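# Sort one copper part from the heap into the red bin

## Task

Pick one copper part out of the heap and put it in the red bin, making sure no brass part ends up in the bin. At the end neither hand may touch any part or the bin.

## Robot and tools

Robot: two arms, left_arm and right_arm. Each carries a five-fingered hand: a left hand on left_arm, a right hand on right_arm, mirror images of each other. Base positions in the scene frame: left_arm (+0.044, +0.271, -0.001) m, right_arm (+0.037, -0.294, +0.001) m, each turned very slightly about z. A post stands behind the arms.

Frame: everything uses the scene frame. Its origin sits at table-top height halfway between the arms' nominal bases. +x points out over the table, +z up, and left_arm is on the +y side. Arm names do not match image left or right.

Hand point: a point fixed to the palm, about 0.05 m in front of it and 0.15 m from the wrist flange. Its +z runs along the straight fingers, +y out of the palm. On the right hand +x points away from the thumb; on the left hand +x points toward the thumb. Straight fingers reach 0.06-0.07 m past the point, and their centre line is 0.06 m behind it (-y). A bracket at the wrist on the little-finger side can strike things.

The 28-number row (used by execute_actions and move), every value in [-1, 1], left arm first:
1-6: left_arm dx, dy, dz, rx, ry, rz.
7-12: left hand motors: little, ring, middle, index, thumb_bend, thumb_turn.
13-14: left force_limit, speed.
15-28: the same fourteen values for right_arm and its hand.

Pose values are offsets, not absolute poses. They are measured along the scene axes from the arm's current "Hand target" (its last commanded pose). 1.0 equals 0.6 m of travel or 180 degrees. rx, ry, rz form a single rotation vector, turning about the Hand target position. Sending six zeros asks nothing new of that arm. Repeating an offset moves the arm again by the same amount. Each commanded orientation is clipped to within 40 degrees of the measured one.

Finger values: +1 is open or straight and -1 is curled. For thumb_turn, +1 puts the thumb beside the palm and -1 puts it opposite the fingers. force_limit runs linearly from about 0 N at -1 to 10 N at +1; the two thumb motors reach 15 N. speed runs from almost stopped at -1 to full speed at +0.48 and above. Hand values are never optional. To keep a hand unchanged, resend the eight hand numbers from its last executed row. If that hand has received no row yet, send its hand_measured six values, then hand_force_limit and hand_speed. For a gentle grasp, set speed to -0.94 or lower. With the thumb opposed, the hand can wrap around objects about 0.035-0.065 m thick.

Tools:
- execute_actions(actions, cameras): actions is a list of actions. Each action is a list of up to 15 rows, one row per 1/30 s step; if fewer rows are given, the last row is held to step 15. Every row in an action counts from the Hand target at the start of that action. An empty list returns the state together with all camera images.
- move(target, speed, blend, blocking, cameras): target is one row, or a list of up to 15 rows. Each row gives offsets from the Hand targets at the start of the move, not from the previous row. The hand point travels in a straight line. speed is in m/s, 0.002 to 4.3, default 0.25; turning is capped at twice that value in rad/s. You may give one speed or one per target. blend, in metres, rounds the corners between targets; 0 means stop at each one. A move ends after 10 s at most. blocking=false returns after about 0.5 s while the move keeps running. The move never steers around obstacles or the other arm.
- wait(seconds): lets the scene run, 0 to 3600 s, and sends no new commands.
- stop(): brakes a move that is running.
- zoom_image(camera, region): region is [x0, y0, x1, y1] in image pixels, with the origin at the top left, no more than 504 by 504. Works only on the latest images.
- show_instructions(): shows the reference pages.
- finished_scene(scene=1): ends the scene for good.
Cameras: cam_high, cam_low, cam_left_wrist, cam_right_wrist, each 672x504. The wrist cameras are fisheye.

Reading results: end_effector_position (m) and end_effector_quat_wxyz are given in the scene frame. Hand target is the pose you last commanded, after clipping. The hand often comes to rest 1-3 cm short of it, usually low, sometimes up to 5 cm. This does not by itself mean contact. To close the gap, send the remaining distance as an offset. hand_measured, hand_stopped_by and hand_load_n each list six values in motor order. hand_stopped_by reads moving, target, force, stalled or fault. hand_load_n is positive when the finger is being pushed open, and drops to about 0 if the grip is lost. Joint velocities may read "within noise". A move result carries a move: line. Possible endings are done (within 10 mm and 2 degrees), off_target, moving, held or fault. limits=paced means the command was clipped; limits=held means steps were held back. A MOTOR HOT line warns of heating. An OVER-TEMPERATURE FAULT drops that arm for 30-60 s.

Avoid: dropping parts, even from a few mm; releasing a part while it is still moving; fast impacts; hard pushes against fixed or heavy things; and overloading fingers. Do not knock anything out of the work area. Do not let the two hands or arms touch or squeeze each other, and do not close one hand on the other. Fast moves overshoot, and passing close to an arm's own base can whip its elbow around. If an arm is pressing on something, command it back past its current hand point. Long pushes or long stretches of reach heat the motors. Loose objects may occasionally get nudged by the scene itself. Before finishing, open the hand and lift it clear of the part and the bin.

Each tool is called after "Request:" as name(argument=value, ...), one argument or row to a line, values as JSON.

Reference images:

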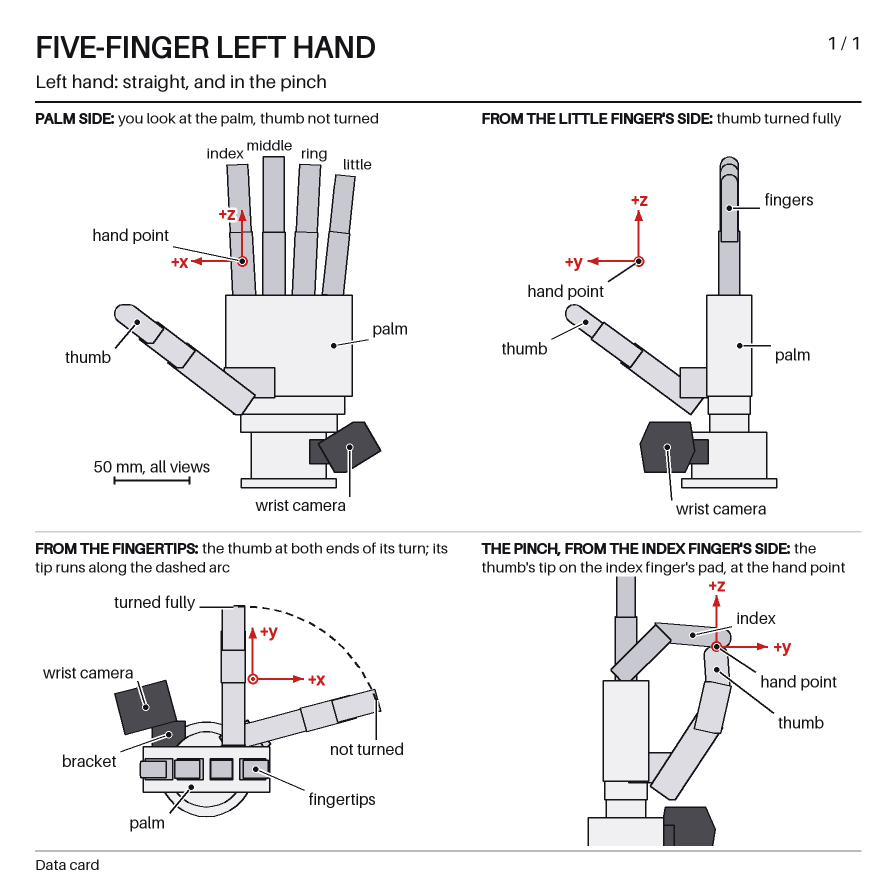

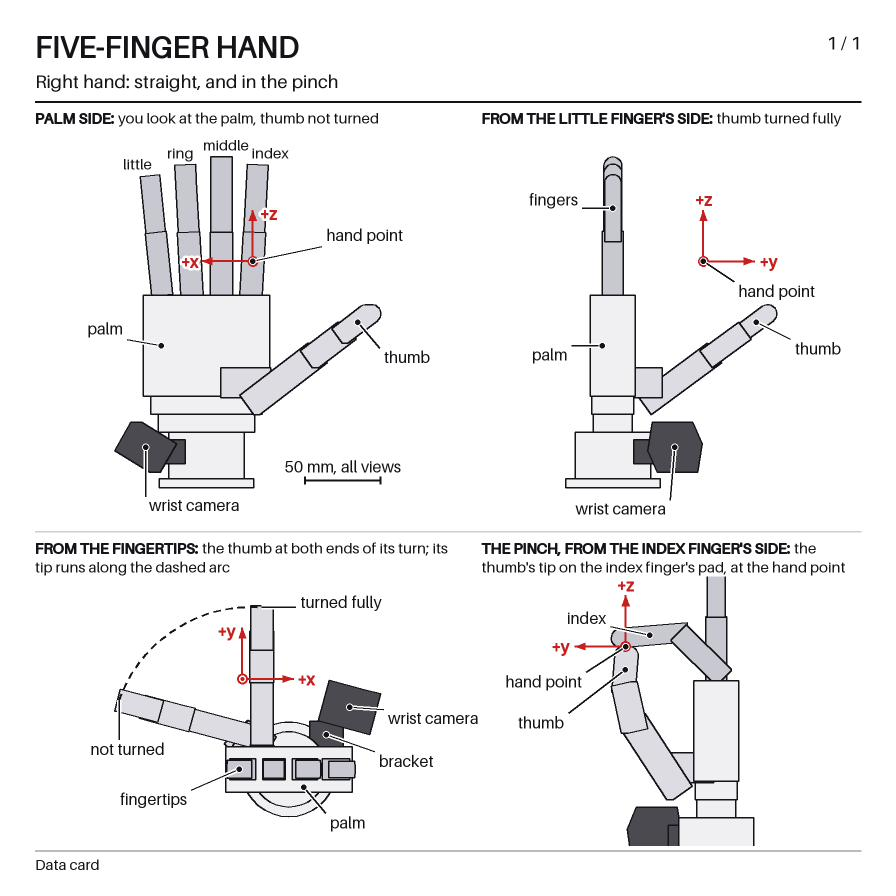

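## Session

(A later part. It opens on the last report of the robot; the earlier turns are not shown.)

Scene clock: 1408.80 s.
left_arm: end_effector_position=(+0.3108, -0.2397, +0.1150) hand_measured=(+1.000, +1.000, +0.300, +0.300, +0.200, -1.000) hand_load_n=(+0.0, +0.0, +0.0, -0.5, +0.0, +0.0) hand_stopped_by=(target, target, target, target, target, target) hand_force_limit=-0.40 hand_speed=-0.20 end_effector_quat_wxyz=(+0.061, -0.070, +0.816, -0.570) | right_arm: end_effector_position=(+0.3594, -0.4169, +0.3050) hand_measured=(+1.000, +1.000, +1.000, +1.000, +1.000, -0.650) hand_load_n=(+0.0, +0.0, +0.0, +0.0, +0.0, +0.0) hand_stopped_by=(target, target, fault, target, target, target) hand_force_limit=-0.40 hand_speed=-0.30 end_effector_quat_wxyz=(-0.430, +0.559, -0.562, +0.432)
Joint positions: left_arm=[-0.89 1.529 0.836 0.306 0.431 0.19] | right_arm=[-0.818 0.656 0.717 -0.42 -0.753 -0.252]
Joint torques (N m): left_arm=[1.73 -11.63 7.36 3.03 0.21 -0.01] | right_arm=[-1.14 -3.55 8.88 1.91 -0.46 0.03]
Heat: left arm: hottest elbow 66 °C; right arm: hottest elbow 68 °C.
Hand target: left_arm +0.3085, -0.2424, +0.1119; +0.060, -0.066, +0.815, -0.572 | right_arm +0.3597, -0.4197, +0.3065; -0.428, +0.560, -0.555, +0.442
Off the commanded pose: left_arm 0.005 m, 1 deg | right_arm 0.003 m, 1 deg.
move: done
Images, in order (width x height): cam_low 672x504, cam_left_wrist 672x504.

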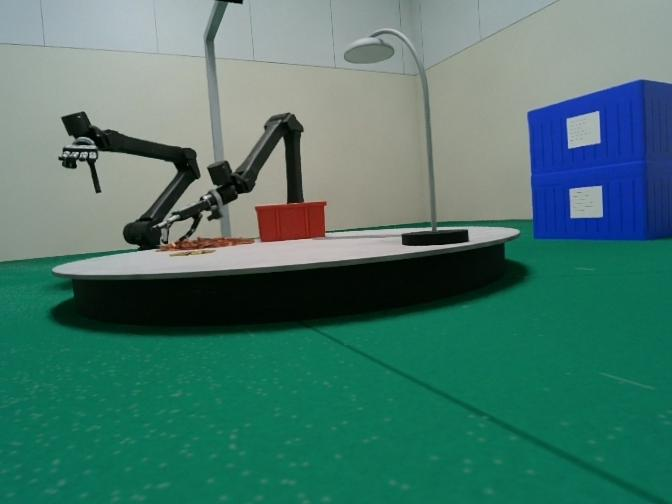

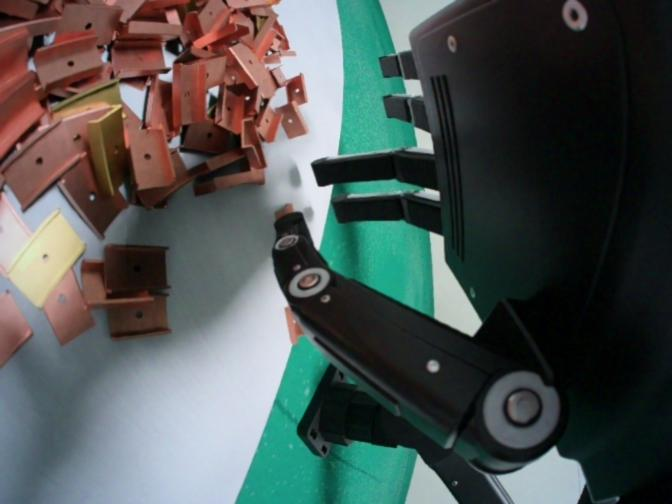

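Request:
move(
  target=[-0.0163,-0.0032,-0.0133,0,0,0,1,1,0.3,0.3,0.2,-1,-0.4,-0.2,0,0,0,0,0,0,1,1,1,1,1,-0.65,-0.4,-0.3],
  speed=0.06,
  cameras=["cam_left_wrist","cam_low"],
)

Request:
zoom_image(
  camera="cam_left_wrist",
  region=[230, 150, 390, 310],
)

Request:
zoom_image(
  camera="cam_low",
  region=[130, 180, 250, 270],
)

Scene clock: 1440.37 s.
left_arm: end_effector_position=(+0.3051, -0.2395, +0.1090) hand_measured=(+1.000, +1.000, +0.300, +0.300, +0.200, -1.000) hand_load_n=(+0.0, +0.5, +0.0, +0.0, +0.0, +0.0) hand_stopped_by=(target, target, target, target, target, target) hand_force_limit=-0.40 hand_speed=-0.20 end_effector_quat_wxyz=(+0.065, -0.068, +0.815, -0.571) | right_arm: end_effector_position=(+0.3594, -0.4169, +0.3050) hand_measured=(+1.000, +1.000, +1.000, +1.000, +1.000, -0.650) hand_load_n=(+0.0, +0.0, +0.0, +0.0, +0.0, +0.0) hand_stopped_by=(target, target, fault, target, target, target) hand_force_limit=-0.40 hand_speed=-0.30 end_effector_quat_wxyz=(-0.430, +0.559, -0.562, +0.432)
Joint positions: left_arm=[-0.902 1.532 0.815 0.337 0.418 0.19] | right_arm=[-0.818 0.656 0.717 -0.42 -0.753 -0.252]
Joint torques (N m): left_arm=[1.08 -11.22 7.2 3.02 -0.01 -0.08] | right_arm=[-1.2 -3.49 8.9 1.89 -0.46 0.02]
Heat: left arm: hottest elbow 65 °C; right arm: hottest elbow 67 °C.
Hand target: left_arm +0.2986, -0.2443, +0.1039; +0.060, -0.066, +0.815, -0.572 | right_arm +0.3597, -0.4197, +0.3065; -0.428, +0.560, -0.555, +0.442
Off the commanded pose: left_arm 0.010 m, 1 deg | right_arm 0.003 m, 1 deg.
move: done
Images, in order (width x height): cam_low 672x504, cam_left_wrist 672x504.

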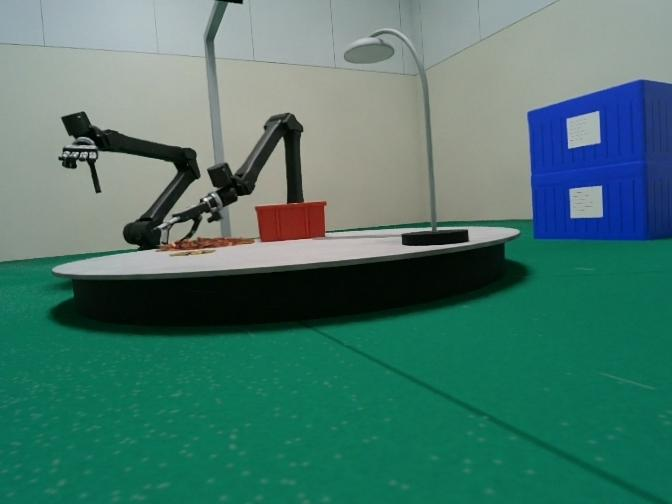

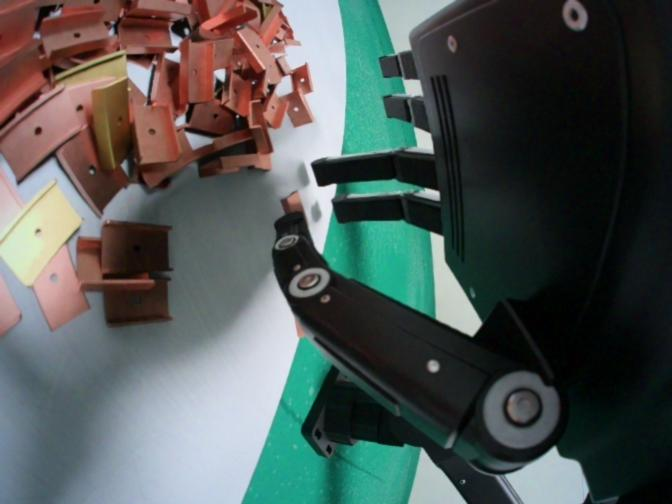

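Scaled by 3.150 from the camera's image (finer frame: 960x720).

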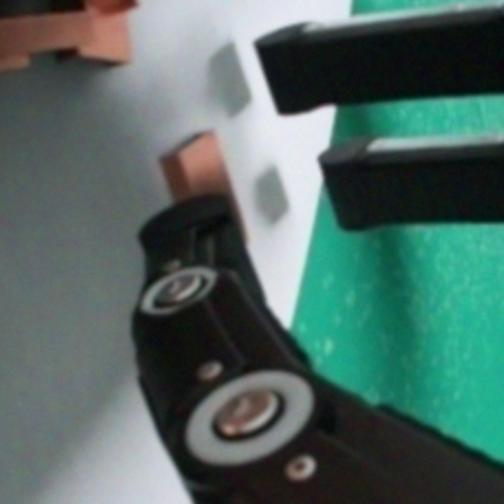

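Scaled by 4.200.

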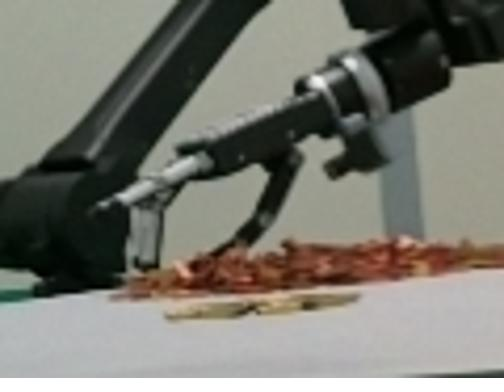

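Request:
move(
  target=[-0.014,-0.0025,-0.0115,0,0,0,1,1,0.3,0.3,0.2,-1,-0.4,-0.2,0,0,0,0,0,0,1,1,1,1,1,-0.65,-0.4,-0.3],
  speed=0.06,
  cameras=["cam_left_wrist","cam_low"],
)

Request:
zoom_image(
  camera="cam_left_wrist",
  region=[230, 150, 390, 310],
)

Request:
zoom_image(
  camera="cam_low",
  region=[130, 180, 250, 270],
)

Scene clock: 1446.03 s.
left_arm: end_effector_position=(+0.2964, -0.2415, +0.1017) hand_measured=(+1.000, +1.000, +0.300, +0.300, +0.200, -1.000) hand_load_n=(+0.0, +0.0, +0.0, +0.0, +0.0, +0.0) hand_stopped_by=(target, target, target, target, target, target) hand_force_limit=-0.40 hand_speed=-0.20 end_effector_quat_wxyz=(+0.065, -0.067, +0.816, -0.571) | right_arm: end_effector_position=(+0.3594, -0.4169, +0.3050) hand_measured=(+1.000, +1.000, +1.000, +1.000, +1.000, -0.650) hand_load_n=(+0.0, +0.0, +0.0, +0.0, +0.0, +0.0) hand_stopped_by=(target, target, fault, target, target, target) hand_force_limit=-0.40 hand_speed=-0.30 end_effector_quat_wxyz=(-0.430, +0.559, -0.562, +0.432)
Joint positions: left_arm=[-0.921 1.539 0.798 0.363 0.401 0.184] | right_arm=[-0.818 0.656 0.717 -0.42 -0.753 -0.252]
Joint torques (N m): left_arm=[1.08 -11.34 7.08 3.04 -0.01 -0.09] | right_arm=[-0.97 -3.49 8.91 1.92 -0.46 0.02]
Heat: left arm: hottest elbow 63 °C; right arm: hottest elbow 67 °C.
Hand target: left_arm +0.2902, -0.2458, +0.0969; +0.060, -0.066, +0.815, -0.572 | right_arm +0.3597, -0.4197, +0.3065; -0.428, +0.560, -0.555, +0.442
Off the commanded pose: left_arm 0.009 m, 1 deg | right_arm 0.003 m, 1 deg.
move: done
Images, in order (width x height): cam_low 672x504, cam_left_wrist 672x504.

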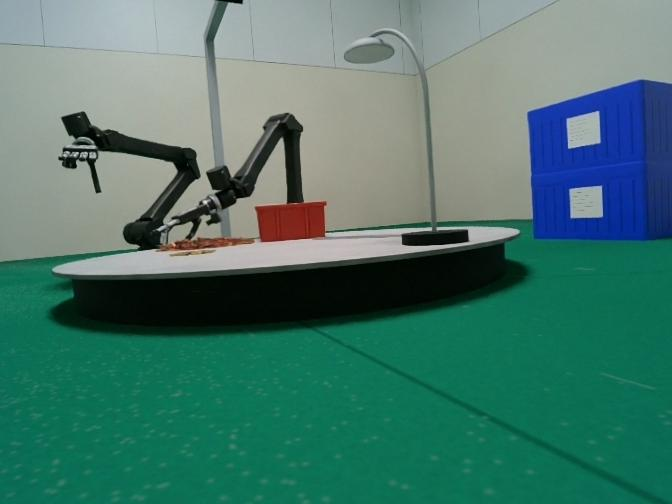

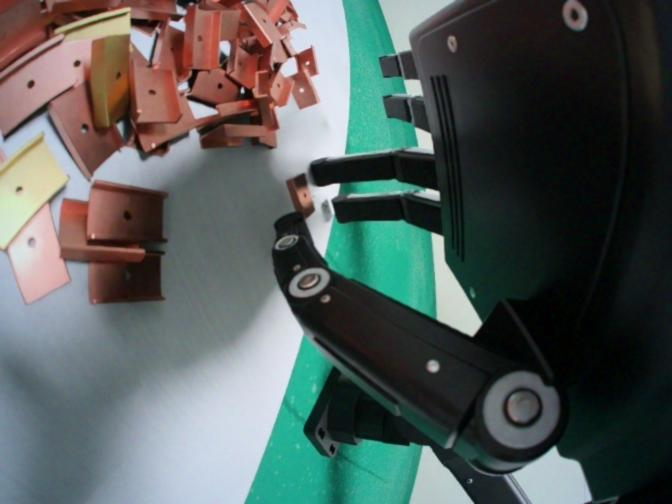

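Scaled by 3.150 from the camera's image (finer frame: 960x720).

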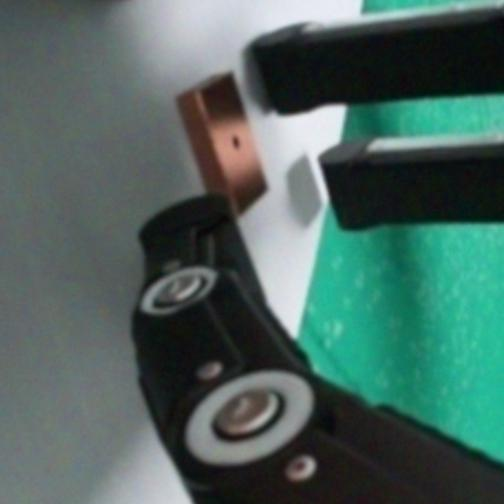

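Scaled by 4.200.

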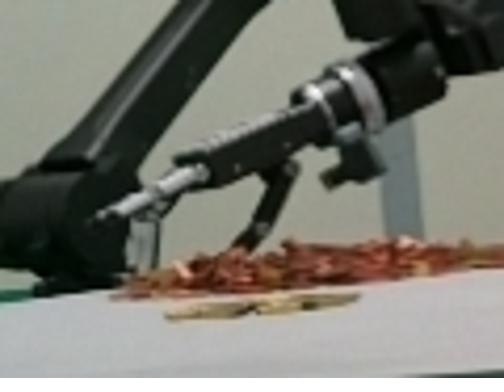

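Request:
move(
  target=[0.0115,0.0022,-0.006,0,0,0,1,1,0.3,0.3,0.2,-1,-0.4,-0.2,0,0,0,0,0,0,1,1,1,1,1,-0.65,-0.4,-0.3],
  speed=0.06,
  cameras=["cam_left_wrist"],
)

Request:
zoom_image(
  camera="cam_left_wrist",
  region=[250, 140, 370, 260],
)

Scene clock: 1465.77 s.
left_arm: end_effector_position=(+0.2954, -0.2430, +0.1009) hand_measured=(+1.000, +1.000, +0.300, +0.300, +0.200, -1.000) hand_load_n=(+0.0, +0.0, -0.5, +0.0, +0.0, +0.0) hand_stopped_by=(target, target, target, target, target, target) hand_force_limit=-0.40 hand_speed=-0.20 end_effector_quat_wxyz=(+0.062, -0.064, +0.814, -0.574) | right_arm: end_effector_position=(+0.3594, -0.4169, +0.3050) hand_measured=(+1.000, +1.000, +1.000, +1.000, +1.000, -0.650) hand_load_n=(+0.0, +0.0, +0.0, -0.5, +0.0, +0.0) hand_stopped_by=(target, target, fault, target, target, target) hand_force_limit=-0.40 hand_speed=-0.30 end_effector_quat_wxyz=(-0.430, +0.559, -0.562, +0.432)
Joint positions: left_arm=[-0.921 1.546 0.798 0.375 0.411 0.183] | right_arm=[-0.818 0.656 0.717 -0.42 -0.753 -0.252]
Joint torques (N m): left_arm=[2.26 -10.64 7.41 2.85 0.13 -0.04] | right_arm=[-1.08 -3.66 8.88 1.88 -0.47 0.02]
Heat: left arm: hottest elbow 61 °C; right arm: hottest elbow 67 °C.
Hand target: left_arm +0.2971, -0.2444, +0.0933; +0.060, -0.066, +0.815, -0.572 | right_arm +0.3597, -0.4197, +0.3065; -0.428, +0.560, -0.555, +0.442
Off the commanded pose: left_arm 0.008 m, 0 deg | right_arm 0.003 m, 1 deg.
move: done

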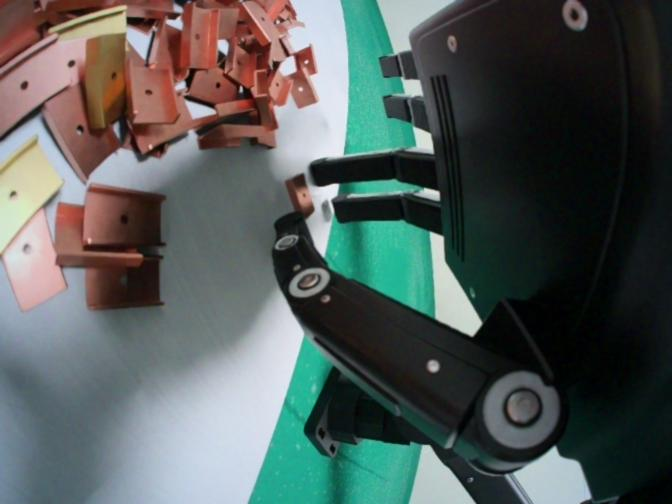

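Scaled by 4.200 from the camera's image (finer frame: 960x720).

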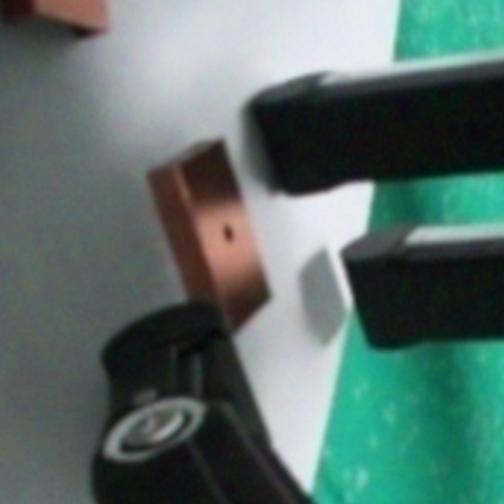

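Request:
move(
  target=[0.012,0.0022,-0.004,0,0,0,1,1,0.3,0.3,0.2,-1,-0.4,-0.2,0,0,0,0,0,0,1,1,1,1,1,-0.65,-0.4,-0.3],
  speed=0.06,
  cameras=["cam_left_wrist"],
)

Request:
zoom_image(
  camera="cam_left_wrist",
  region=[250, 140, 370, 260],
)

Scene clock: 1472.90 s.
left_arm: end_effector_position=(+0.2950, -0.2434, +0.1004) hand_measured=(+1.000, +1.000, +0.300, +0.300, +0.200, -1.000) hand_load_n=(+0.0, +0.0, -0.5, +0.0, +0.0, +0.0) hand_stopped_by=(target, target, target, target, target, target) hand_force_limit=-0.40 hand_speed=-0.20 end_effector_quat_wxyz=(+0.058, -0.061, +0.813, -0.577) | right_arm: end_effector_position=(+0.3594, -0.4169, +0.3050) hand_measured=(+1.000, +1.000, +1.000, +1.000, +1.000, -0.650) hand_load_n=(+0.0, -0.5, -0.5, +0.0, +0.0, +0.0) hand_stopped_by=(target, target, fault, target, target, target) hand_force_limit=-0.40 hand_speed=-0.30 end_effector_quat_wxyz=(-0.430, +0.559, -0.562, +0.432)
Joint positions: left_arm=[-0.917 1.551 0.798 0.383 0.426 0.183] | right_arm=[-0.818 0.656 0.717 -0.42 -0.753 -0.252]
Joint torques (N m): left_arm=[3.08 -10.11 7.82 2.59 0.12 0.02] | right_arm=[-1.14 -3.55 8.9 1.91 -0.47 0.02]
Heat: left arm: hottest elbow 60 °C; right arm: hottest elbow 67 °C.
Hand target: left_arm +0.3043, -0.2432, +0.0909; +0.060, -0.066, +0.815, -0.572 | right_arm +0.3597, -0.4197, +0.3065; -0.428, +0.560, -0.555, +0.442
Off the commanded pose: left_arm 0.013 m, 1 deg | right_arm 0.003 m, 1 deg.
move: off_target (left_arm)

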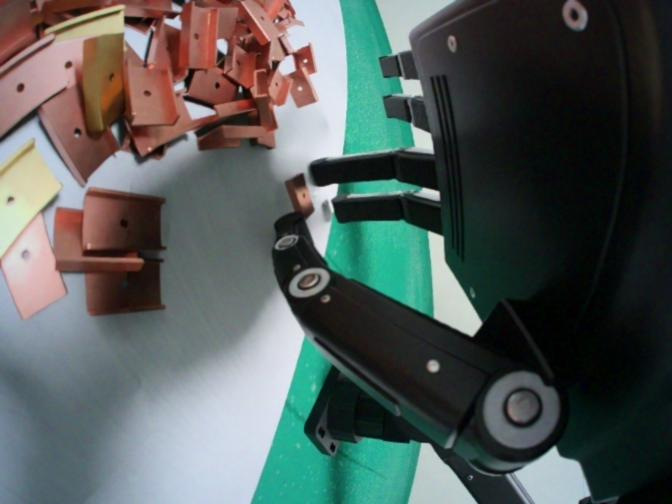

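Scaled by 4.200 from the camera's image (finer frame: 960x720).

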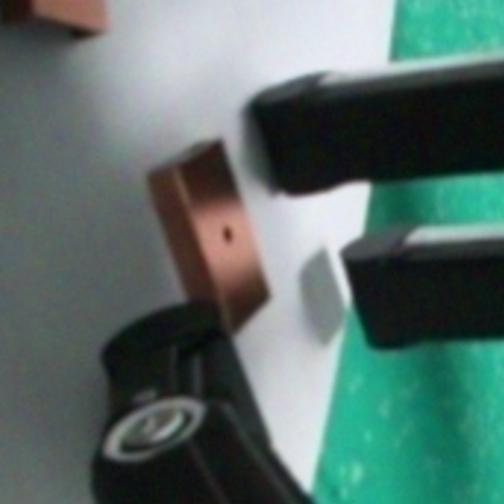

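Request:
move(
  target=[
    [0.0,0.0,0.035,0,0,0,1,1,0.3,0.3,0.2,-1,-0.4,-0.2,0,0,0,0,0,0,1,1,1,1,1,-0.65,-0.4,-0.3],
    [0.0,0.0,0.008,0,0,0,1,1,0.3,0.3,0.2,-1,-0.4,-0.2,0,0,0,0,0,0,1,1,1,1,1,-0.65,-0.4,-0.3],
  ],
  speed=0.08,
  cameras=["cam_left_wrist"],
)

Request:
zoom_image(
  camera="cam_left_wrist",
  region=[250, 140, 370, 260],
)

Scene clock: 1476.97 s.
left_arm: end_effector_position=(+0.2946, -0.2410, +0.1007) hand_measured=(+1.000, +1.000, +0.300, +0.300, +0.200, -1.000) hand_load_n=(+0.0, -0.5, +0.0, +0.0, +0.0, +0.0) hand_stopped_by=(target, target, target, target, target, target) hand_force_limit=-0.40 hand_speed=-0.20 end_effector_quat_wxyz=(+0.056, -0.063, +0.815, -0.573) | right_arm: end_effector_position=(+0.3594, -0.4169, +0.3050) hand_measured=(+1.000, +1.000, +1.000, +1.000, +1.000, -0.650) hand_load_n=(+0.0, +0.0, +0.0, +0.0, +0.0, -0.5) hand_stopped_by=(target, target, fault, target, target, target) hand_force_limit=-0.40 hand_speed=-0.30 end_effector_quat_wxyz=(-0.430, +0.559, -0.562, +0.432)
Joint positions: left_arm=[-0.915 1.544 0.798 0.366 0.427 0.183] | right_arm=[-0.818 0.656 0.717 -0.42 -0.753 -0.252]
Joint torques (N m): left_arm=[3.02 -10.29 8.21 2.7 0.09 0.02] | right_arm=[-1.08 -3.55 8.85 1.92 -0.46 0.02]
Heat: left arm: hottest elbow 60 °C; right arm: hottest elbow 67 °C.
Hand target: left_arm +0.3043, -0.2431, +0.0957; +0.060, -0.066, +0.815, -0.572 | right_arm +0.3597, -0.4197, +0.3065; -0.428, +0.560, -0.555, +0.442
Off the commanded pose: left_arm 0.011 m, 1 deg | right_arm 0.003 m, 1 deg.
move: off_target (left_arm)

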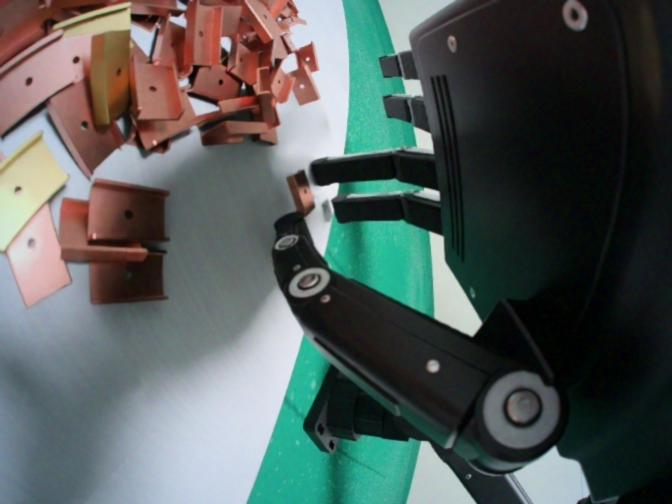

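Scaled by 4.200 from the camera's image (finer frame: 960x720).

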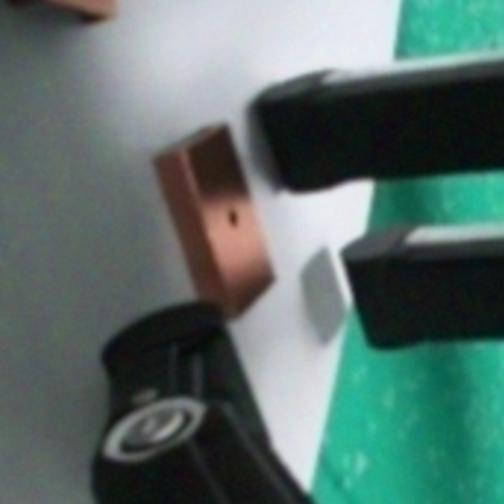

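Request:
move(
  target=[
    [0.012,0.003,0.03,0,0,0,1,1,0.3,0.3,0.2,-1,-0.4,-0.2,0,0,0,0,0,0,1,1,1,1,1,-0.65,-0.4,-0.3],
    [0.012,0.003,-0.004,0,0,0,1,1,0.3,0.3,0.2,-1,-0.4,-0.2,0,0,0,0,0,0,1,1,1,1,1,-0.65,-0.4,-0.3],
  ],
  speed=0.08,
  cameras=["cam_left_wrist"],
)

Request:
zoom_image(
  camera="cam_left_wrist",
  region=[250, 140, 370, 260],
)

Scene clock: 1483.30 s.
left_arm: end_effector_position=(+0.2978, -0.2413, +0.1008) hand_measured=(+1.000, +1.000, +0.300, +0.300, +0.200, -1.000) hand_load_n=(+0.0, +0.0, -1.0, +0.0, +0.0, +0.0) hand_stopped_by=(target, target, target, target, target, target) hand_force_limit=-0.40 hand_speed=-0.20 end_effector_quat_wxyz=(+0.051, -0.061, +0.814, -0.575) | right_arm: end_effector_position=(+0.3594, -0.4169, +0.3050) hand_measured=(+1.000, +1.000, +1.000, +1.000, +1.000, -0.650) hand_load_n=(+0.0, +0.0, +0.0, +0.0, +0.0, +0.0) hand_stopped_by=(target, target, fault, target, target, target) hand_force_limit=-0.40 hand_speed=-0.30 end_effector_quat_wxyz=(-0.430, +0.559, -0.562, +0.432)
Joint positions: left_arm=[-0.905 1.552 0.805 0.368 0.446 0.184] | right_arm=[-0.818 0.656 0.717 -0.42 -0.753 -0.252]
Joint torques (N m): left_arm=[3.43 -10.11 8.1 2.69 -0.08 0.08] | right_arm=[-1.08 -3.55 8.9 1.91 -0.47 0.02]
Heat: left arm: hottest elbow 60 °C; right arm: hottest elbow 68 °C.
Hand target: left_arm +0.3115, -0.2414, +0.0933; +0.060, -0.066, +0.815, -0.572 | right_arm +0.3597, -0.4197, +0.3065; -0.428, +0.560, -0.555, +0.442
Off the commanded pose: left_arm 0.016 m, 1 deg | right_arm 0.003 m, 1 deg.
move: off_target (left_arm)

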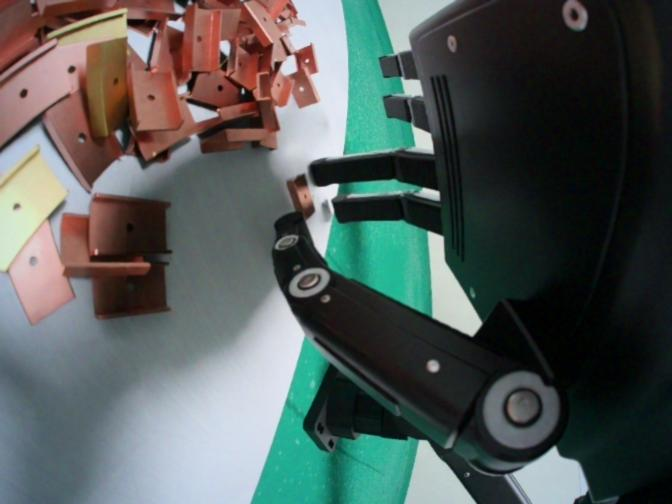

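Scaled by 4.200 from the camera's image (finer frame: 960x720).

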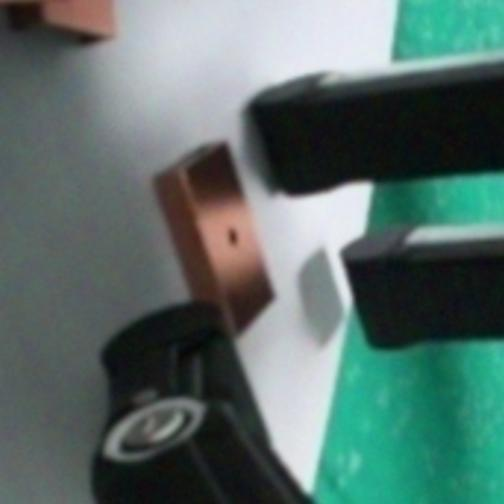

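Request:
move(
  target=[
    [0.012,0.003,0.045,0,0,0,1,1,0.3,0.3,0.2,-1,-0.4,-0.2,0,0,0,0,0,0,1,1,1,1,1,-0.65,-0.4,-0.3],
    [0.012,0.003,0.01,0,0,0,1,1,0.3,0.3,0.2,-1,-0.4,-0.2,0,0,0,0,0,0,1,1,1,1,1,-0.65,-0.4,-0.3],
  ],
  speed=0.08,
  cameras=["cam_left_wrist"],
)

Request:
zoom_image(
  camera="cam_left_wrist",
  region=[250, 140, 370, 260],
)

Scene clock: 1491.53 s.
left_arm: end_effector_position=(+0.3047, -0.2377, +0.1016) hand_measured=(+1.000, +1.000, +0.300, +0.300, +0.200, -1.000) hand_load_n=(+0.0, +0.0, -0.5, +0.0, +0.0, +0.0) hand_stopped_by=(target, target, target, target, target, target) hand_force_limit=-0.40 hand_speed=-0.20 end_effector_quat_wxyz=(+0.051, -0.064, +0.817, -0.571) | right_arm: end_effector_position=(+0.3594, -0.4169, +0.3050) hand_measured=(+1.000, +1.000, +1.000, +1.000, +1.000, -0.650) hand_load_n=(+0.0, +0.0, -0.5, +0.0, +0.0, +0.0) hand_stopped_by=(target, target, fault, target, target, target) hand_force_limit=-0.40 hand_speed=-0.30 end_effector_quat_wxyz=(-0.430, +0.559, -0.562, +0.432)
Joint positions: left_arm=[-0.889 1.551 0.816 0.342 0.456 0.191] | right_arm=[-0.818 0.656 0.717 -0.42 -0.753 -0.252]
Joint torques (N m): left_arm=[3.31 -10.7 8.46 2.78 0.06 0.07] | right_arm=[-1.03 -3.72 8.88 1.89 -0.47 0.01]
Heat: left arm: hottest elbow 59 °C; right arm: hottest elbow 68 °C.
Hand target: left_arm +0.3186, -0.2397, +0.0994; +0.060, -0.066, +0.815, -0.572 | right_arm +0.3597, -0.4197, +0.3065; -0.428, +0.560, -0.555, +0.442
Off the commanded pose: left_arm 0.014 m, 1 deg | right_arm 0.003 m, 1 deg.
move: off_target (left_arm)

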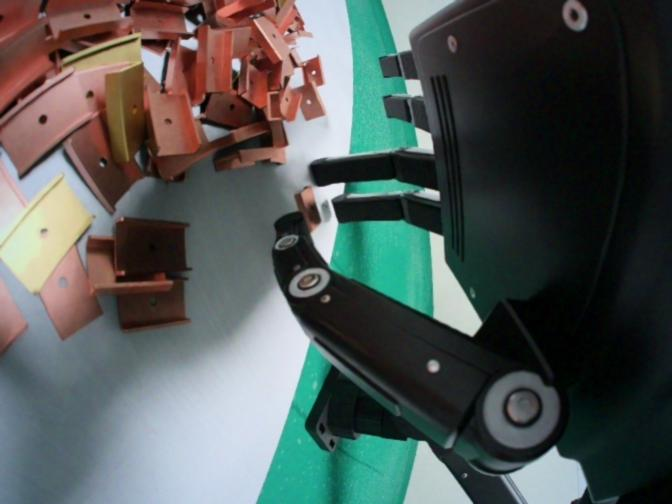

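Scaled by 4.200 from the camera's image (finer frame: 960x720).

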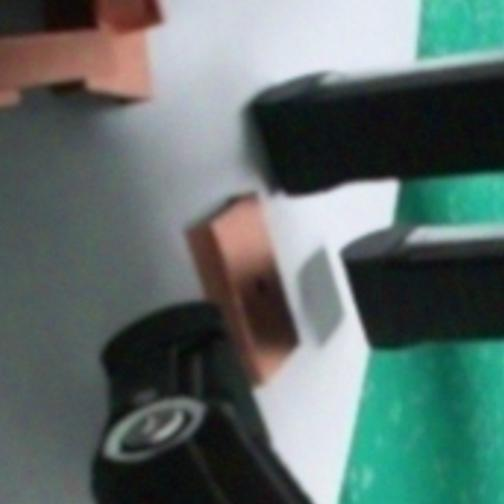

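Request:
move(
  target=[0,0,0,0,0,0,1,1,0.05,0.05,0.2,-1,-0.6,-0.7,0,0,0,0,0,0,1,1,1,1,1,-0.65,-0.4,-0.3],
  speed=0.08,
  cameras=["cam_left_wrist"],
)

Request:
zoom_image(
  camera="cam_left_wrist",
  region=[250, 140, 370, 260],
)

Scene clock: 1495.27 s.
left_arm: end_effector_position=(+0.3052, -0.2377, +0.1017) hand_measured=(+1.000, +1.000, +0.248, +0.050, +0.200, -1.000) hand_load_n=(+0.0, +0.0, -0.5, +0.0, +0.0, +0.0) hand_stopped_by=(target, target, force, target, target, target) hand_force_limit=-0.60 hand_speed=-0.70 end_effector_quat_wxyz=(+0.051, -0.064, +0.817, -0.571) | right_arm: end_effector_position=(+0.3594, -0.4169, +0.3050) hand_measured=(+1.000, +1.000, +1.000, +1.000, +1.000, -0.650) hand_load_n=(+0.0, +0.0, +0.0, +0.0, +0.0, +0.0) hand_stopped_by=(target, target, fault, target, target, target) hand_force_limit=-0.40 hand_speed=-0.30 end_effector_quat_wxyz=(-0.430, +0.559, -0.562, +0.432)
Joint positions: left_arm=[-0.888 1.551 0.816 0.344 0.456 0.191] | right_arm=[-0.818 0.656 0.717 -0.42 -0.753 -0.252]
Joint torques (N m): left_arm=[3.25 -10.7 8.47 2.71 0.06 0.06] | right_arm=[-1.08 -3.55 8.9 1.92 -0.47 0.02]
Heat: left arm: hottest elbow 59 °C; right arm: hottest elbow 68 °C.
Hand target: left_arm +0.3188, -0.2395, +0.0993; +0.060, -0.066, +0.815, -0.572 | right_arm +0.3597, -0.4197, +0.3065; -0.428, +0.560, -0.555, +0.442
Off the commanded pose: left_arm 0.014 m, 1 deg | right_arm 0.003 m, 1 deg.
move: done

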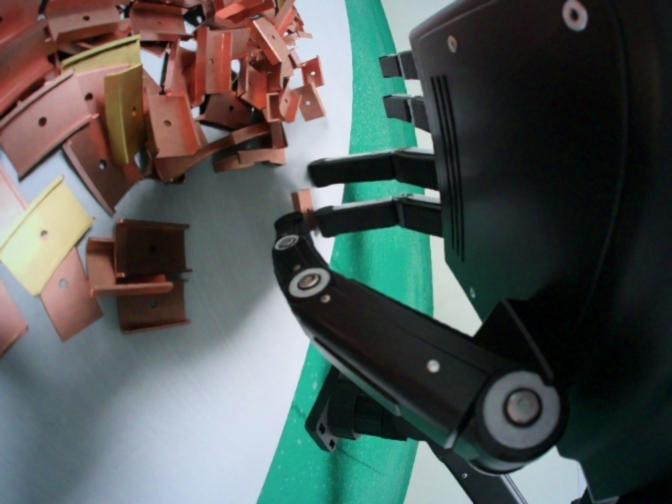

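Scaled by 4.200 from the camera's image (finer frame: 960x720).

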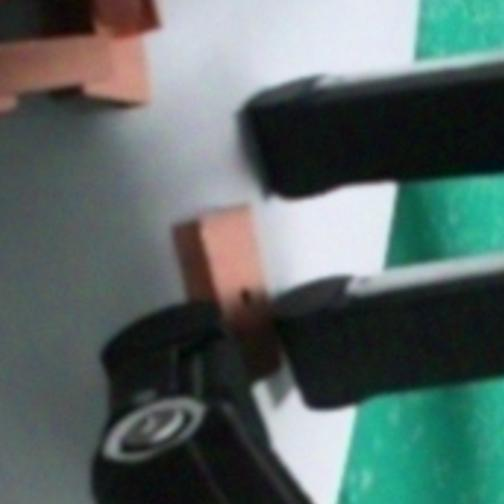

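Request:
move(
  target=[
    [0.0,0.0,0.0,0,0,0,1,1,0.3,0.25,0.2,-1,-0.4,-0.3,0,0,0,0,0,0,1,1,1,1,1,-0.65,-0.4,-0.3],
    [0.0,0.0,0.025,0,0,0,1,1,1,0.25,0.2,-0.65,-0.4,-0.3,0,0,0,0,0,0,1,1,1,1,1,-0.65,-0.4,-0.3],
    [0.014,0.003,0.025,0,0,0,1,1,1,0.25,0.2,-0.65,-0.4,-0.3,0,0,0,0,0,0,1,1,1,1,1,-0.65,-0.4,-0.3],
    [0.014,0.003,0.002,0,0,0,1,1,1,0.25,0.2,-0.65,-0.4,-0.3,0,0,0,0,0,0,1,1,1,1,1,-0.65,-0.4,-0.3],
  ],
  speed=0.08,
  cameras=["cam_left_wrist"],
)

Request:
zoom_image(
  camera="cam_left_wrist",
  region=[250, 140, 370, 260],
)

Scene clock: 1507.07 s.
left_arm: end_effector_position=(+0.3116, -0.2312, +0.0980) hand_measured=(+1.000, +1.000, +1.000, +0.250, +0.200, -0.650) hand_load_n=(+0.0, -0.5, +0.0, -0.5, -0.5, +0.0) hand_stopped_by=(target, target, target, target, target, target) hand_force_limit=-0.40 hand_speed=-0.30 end_effector_quat_wxyz=(+0.050, -0.067, +0.819, -0.567) | right_arm: end_effector_position=(+0.3594, -0.4169, +0.3050) hand_measured=(+1.000, +1.000, +1.000, +1.000, +1.000, -0.650) hand_load_n=(+0.0, +0.0, +0.0, +0.0, +0.0, +0.0) hand_stopped_by=(target, target, fault, target, target, target) hand_force_limit=-0.40 hand_speed=-0.30 end_effector_quat_wxyz=(-0.430, +0.559, -0.562, +0.432)
Joint positions: left_arm=[-0.869 1.554 0.816 0.332 0.472 0.199] | right_arm=[-0.818 0.656 0.717 -0.42 -0.753 -0.252]
Joint torques (N m): left_arm=[3.14 -10.58 9.31 2.78 0.1 0.06] | right_arm=[-1.14 -3.55 8.88 1.94 -0.46 0.02]
Heat: left arm: hottest elbow 59 °C; right arm: hottest elbow 68 °C.
Hand target: left_arm +0.3272, -0.2378, +0.1007; +0.060, -0.066, +0.815, -0.572 | right_arm +0.3597, -0.4197, +0.3065; -0.428, +0.560, -0.555, +0.442
Off the commanded pose: left_arm 0.017 m, 1 deg | right_arm 0.003 m, 1 deg.
move: off_target (left_arm); target 2's new numbers were sent with left_arm's hand 0.021 m and 2 deg from that target

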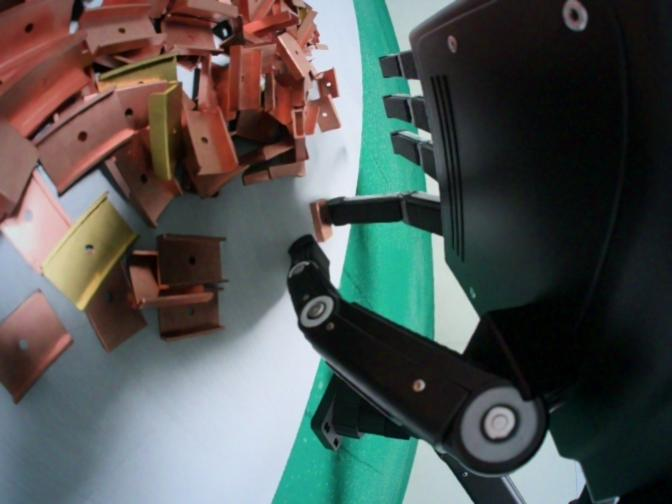

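Scaled by 4.200 from the camera's image (finer frame: 960x720).

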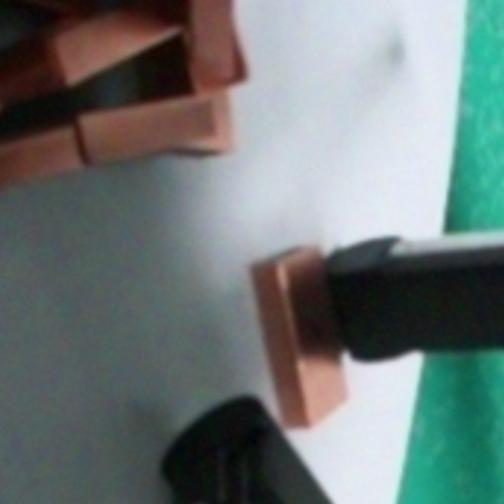

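Request:
move(
  target=[
    [0.0,0.0,0.03,0,0,0,1,1,1,0.25,0.2,-0.65,-0.4,-0.3,0,0,0,0,0,0,1,1,1,1,1,-0.65,-0.4,-0.3],
    [0.02,-0.0188,0.03,0,0,0,1,1,1,0.25,0.2,-0.65,-0.4,-0.3,0,0,0,0,0,0,1,1,1,1,1,-0.65,-0.4,-0.3],
    [0.02,-0.0188,0.005,0,0,0,1,1,1,0.25,0.2,-0.65,-0.4,-0.3,0,0,0,0,0,0,1,1,1,1,1,-0.65,-0.4,-0.3],
  ],
  speed=0.08,
  cameras=["cam_left_wrist"],
)

Request:
zoom_image(
  camera="cam_left_wrist",
  region=[250, 160, 370, 280],
)

Scene clock: 1520.90 s.
left_arm: end_effector_position=(+0.3240, -0.2441, +0.0985) hand_measured=(+1.000, +1.000, +1.000, +0.250, +0.200, -0.650) hand_load_n=(+0.0, -0.5, +0.0, +0.0, +0.0, +0.0) hand_stopped_by=(target, target, target, target, target, target) hand_force_limit=-0.40 hand_speed=-0.30 end_effector_quat_wxyz=(+0.049, -0.067, +0.821, -0.565) | right_arm: end_effector_position=(+0.3594, -0.4169, +0.3050) hand_measured=(+1.000, +1.000, +1.000, +1.000, +1.000, -0.650) hand_load_n=(+0.0, +0.0, +0.0, +0.0, +0.0, +0.0) hand_stopped_by=(target, target, fault, target, target, target) hand_force_limit=-0.40 hand_speed=-0.30 end_effector_quat_wxyz=(-0.430, +0.559, -0.562, +0.432)
Joint positions: left_arm=[-0.865 1.593 0.87 0.311 0.475 0.202] | right_arm=[-0.818 0.656 0.717 -0.42 -0.753 -0.252]
Joint torques (N m): left_arm=[3.14 -12.4 9.05 2.8 0.15 0.06] | right_arm=[-1.08 -3.43 8.9 1.91 -0.47 0.01]
Heat: left arm: hottest elbow 59 °C; right arm: hottest elbow 68 °C.
Hand target: left_arm +0.3390, -0.2490, +0.1035; +0.060, -0.066, +0.815, -0.572 | right_arm +0.3597, -0.4197, +0.3065; -0.428, +0.560, -0.555, +0.442
Off the commanded pose: left_arm 0.017 m, 2 deg | right_arm 0.003 m, 1 deg.
move: off_target (left_arm)

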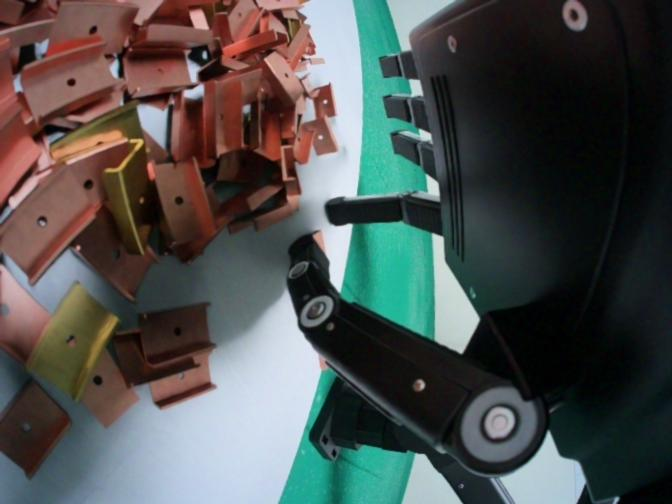

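Scaled by 4.200 from the camera's image (finer frame: 960x720).

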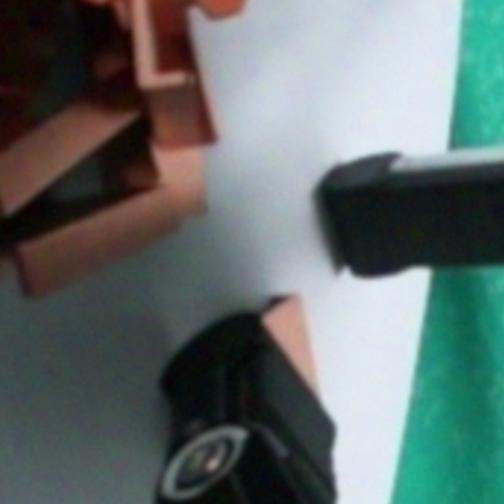

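Request:
move(
  target=[
    [0.0,0.0,0.03,0,0,0,1,1,1,0.25,0.2,-0.65,-0.4,-0.3,0,0,0,0,0,0,1,1,1,1,1,-0.65,-0.4,-0.3],
    [-0.055,-0.006,0.03,0,0,0,1,1,1,0.25,0.2,-0.65,-0.4,-0.3,0,0,0,0,0,0,1,1,1,1,1,-0.65,-0.4,-0.3],
    [-0.055,-0.006,-0.002,0,0,0,1,1,1,0.25,0.2,-0.65,-0.4,-0.3,0,0,0,0,0,0,1,1,1,1,1,-0.65,-0.4,-0.3],
  ],
  speed=0.08,
  cameras=["cam_left_wrist"],
)

Request:
zoom_image(
  camera="cam_left_wrist",
  region=[250, 160, 370, 280],
)

Scene clock: 1535.33 s.
left_arm: end_effector_position=(+0.3104, -0.2492, +0.1065) hand_measured=(+1.000, +1.000, +1.000, +0.250, +0.200, -0.650) hand_load_n=(+0.0, +0.0, +0.0, +0.0, +0.0, +0.0) hand_stopped_by=(target, target, target, target, target, target) hand_force_limit=-0.40 hand_speed=-0.30 end_effector_quat_wxyz=(+0.063, -0.066, +0.816, -0.571) | right_arm: end_effector_position=(+0.3594, -0.4169, +0.3050) hand_measured=(+1.000, +1.000, +1.000, +1.000, +1.000, -0.650) hand_load_n=(+0.0, +0.0, +0.0, -0.5, +0.0, +0.0) hand_stopped_by=(target, target, fault, target, target, target) hand_force_limit=-0.40 hand_speed=-0.30 end_effector_quat_wxyz=(-0.430, +0.559, -0.562, +0.432)
Joint positions: left_arm=[-0.904 1.563 0.846 0.335 0.42 0.191] | right_arm=[-0.818 0.656 0.717 -0.42 -0.753 -0.252]
Joint torques (N m): left_arm=[1.38 -12.04 7.2 3 0 -0.09] | right_arm=[-0.97 -3.49 8.9 1.91 -0.46 0.02]
Heat: left arm: hottest elbow 61 °C; right arm: hottest elbow 68 °C.
Hand target: left_arm +0.3062, -0.2527, +0.1024; +0.060, -0.066, +0.815, -0.572 | right_arm +0.3597, -0.4197, +0.3065; -0.428, +0.560, -0.555, +0.442
Off the commanded pose: left_arm 0.007 m, 0 deg | right_arm 0.003 m, 1 deg.
move: done

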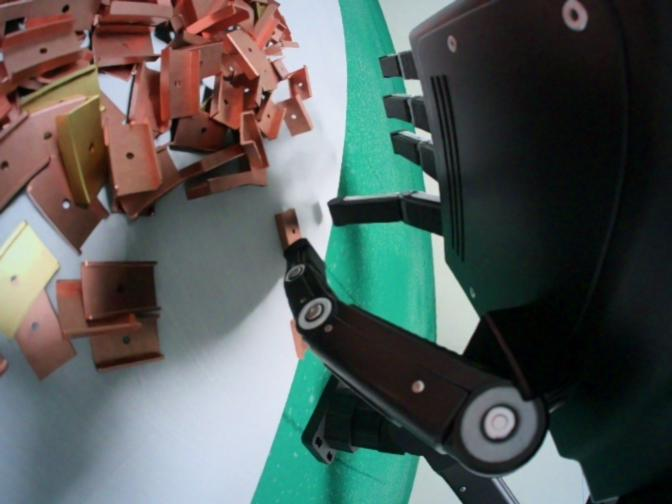

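Scaled by 4.200 from the camera's image (finer frame: 960x720).

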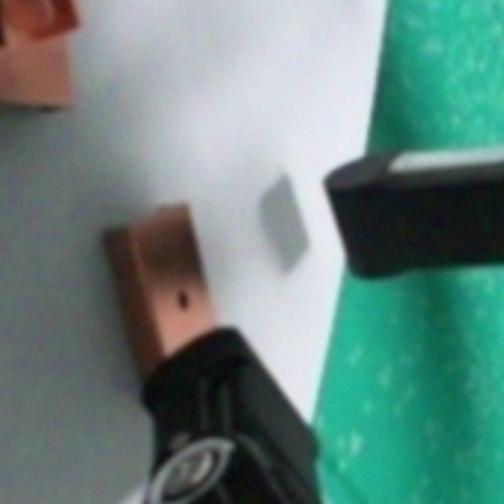

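Request:
move(
  target=[0.0,0.013,-0.0135,0,0,0,1,1,1,0.25,0.2,-0.65,-0.4,-0.3,0,0,0,0,0,0,1,1,1,1,1,-0.65,-0.4,-0.3],
  speed=0.06,
  cameras=["cam_left_wrist"],
)

Request:
zoom_image(
  camera="cam_left_wrist",
  region=[250, 160, 370, 280],
)

Scene clock: 1542.03 s.
left_arm: end_effector_position=(+0.3055, -0.2440, +0.0990) hand_measured=(+1.000, +1.000, +1.000, +0.250, +0.200, -0.650) hand_load_n=(+0.0, +0.0, +0.0, +0.0, +0.0, +0.0) hand_stopped_by=(target, target, target, target, target, target) hand_force_limit=-0.40 hand_speed=-0.30 end_effector_quat_wxyz=(+0.061, -0.065, +0.816, -0.571) | right_arm: end_effector_position=(+0.3594, -0.4169, +0.3050) hand_measured=(+1.000, +1.000, +1.000, +1.000, +1.000, -0.650) hand_load_n=(+0.0, +0.0, +0.0, +0.0, +0.0, +0.0) hand_stopped_by=(target, target, fault, target, target, target) hand_force_limit=-0.40 hand_speed=-0.30 end_effector_quat_wxyz=(-0.430, +0.559, -0.562, +0.432)
Joint positions: left_arm=[-0.904 1.564 0.82 0.361 0.425 0.191] | right_arm=[-0.818 0.656 0.717 -0.42 -0.753 -0.252]
Joint torques (N m): left_arm=[2.2 -11.63 7.12 3.02 0.19 -0.06] | right_arm=[-1.14 -3.55 8.9 1.89 -0.47 0.02]
Heat: left arm: hottest elbow 61 °C; right arm: hottest elbow 68 °C.
Hand target: left_arm +0.3061, -0.2448, +0.0941; +0.060, -0.066, +0.815, -0.572 | right_arm +0.3597, -0.4197, +0.3065; -0.428, +0.560, -0.555, +0.442
Off the commanded pose: left_arm 0.005 m, 0 deg | right_arm 0.003 m, 1 deg.
move: done

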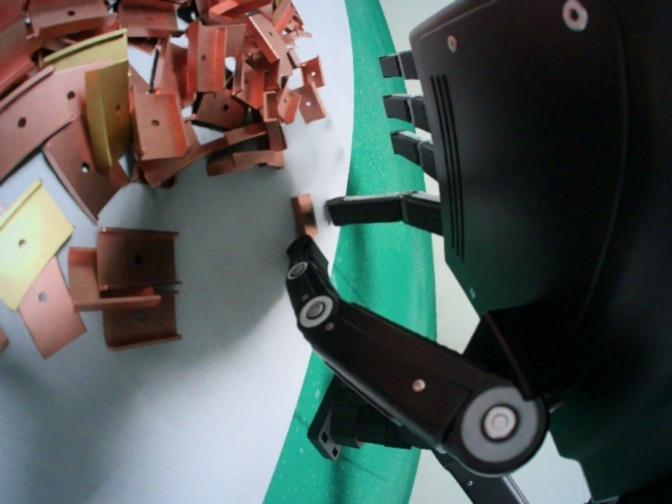

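Scaled by 4.200 from the camera's image (finer frame: 960x720).

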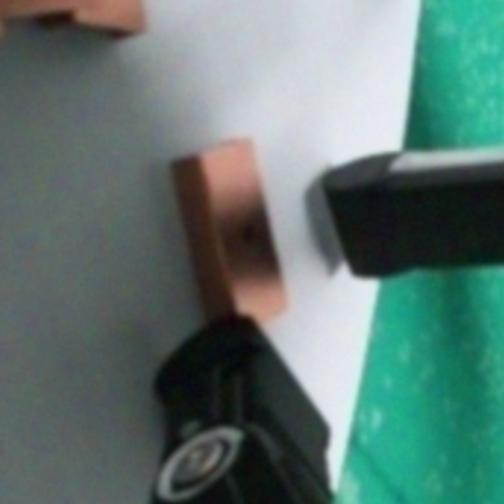

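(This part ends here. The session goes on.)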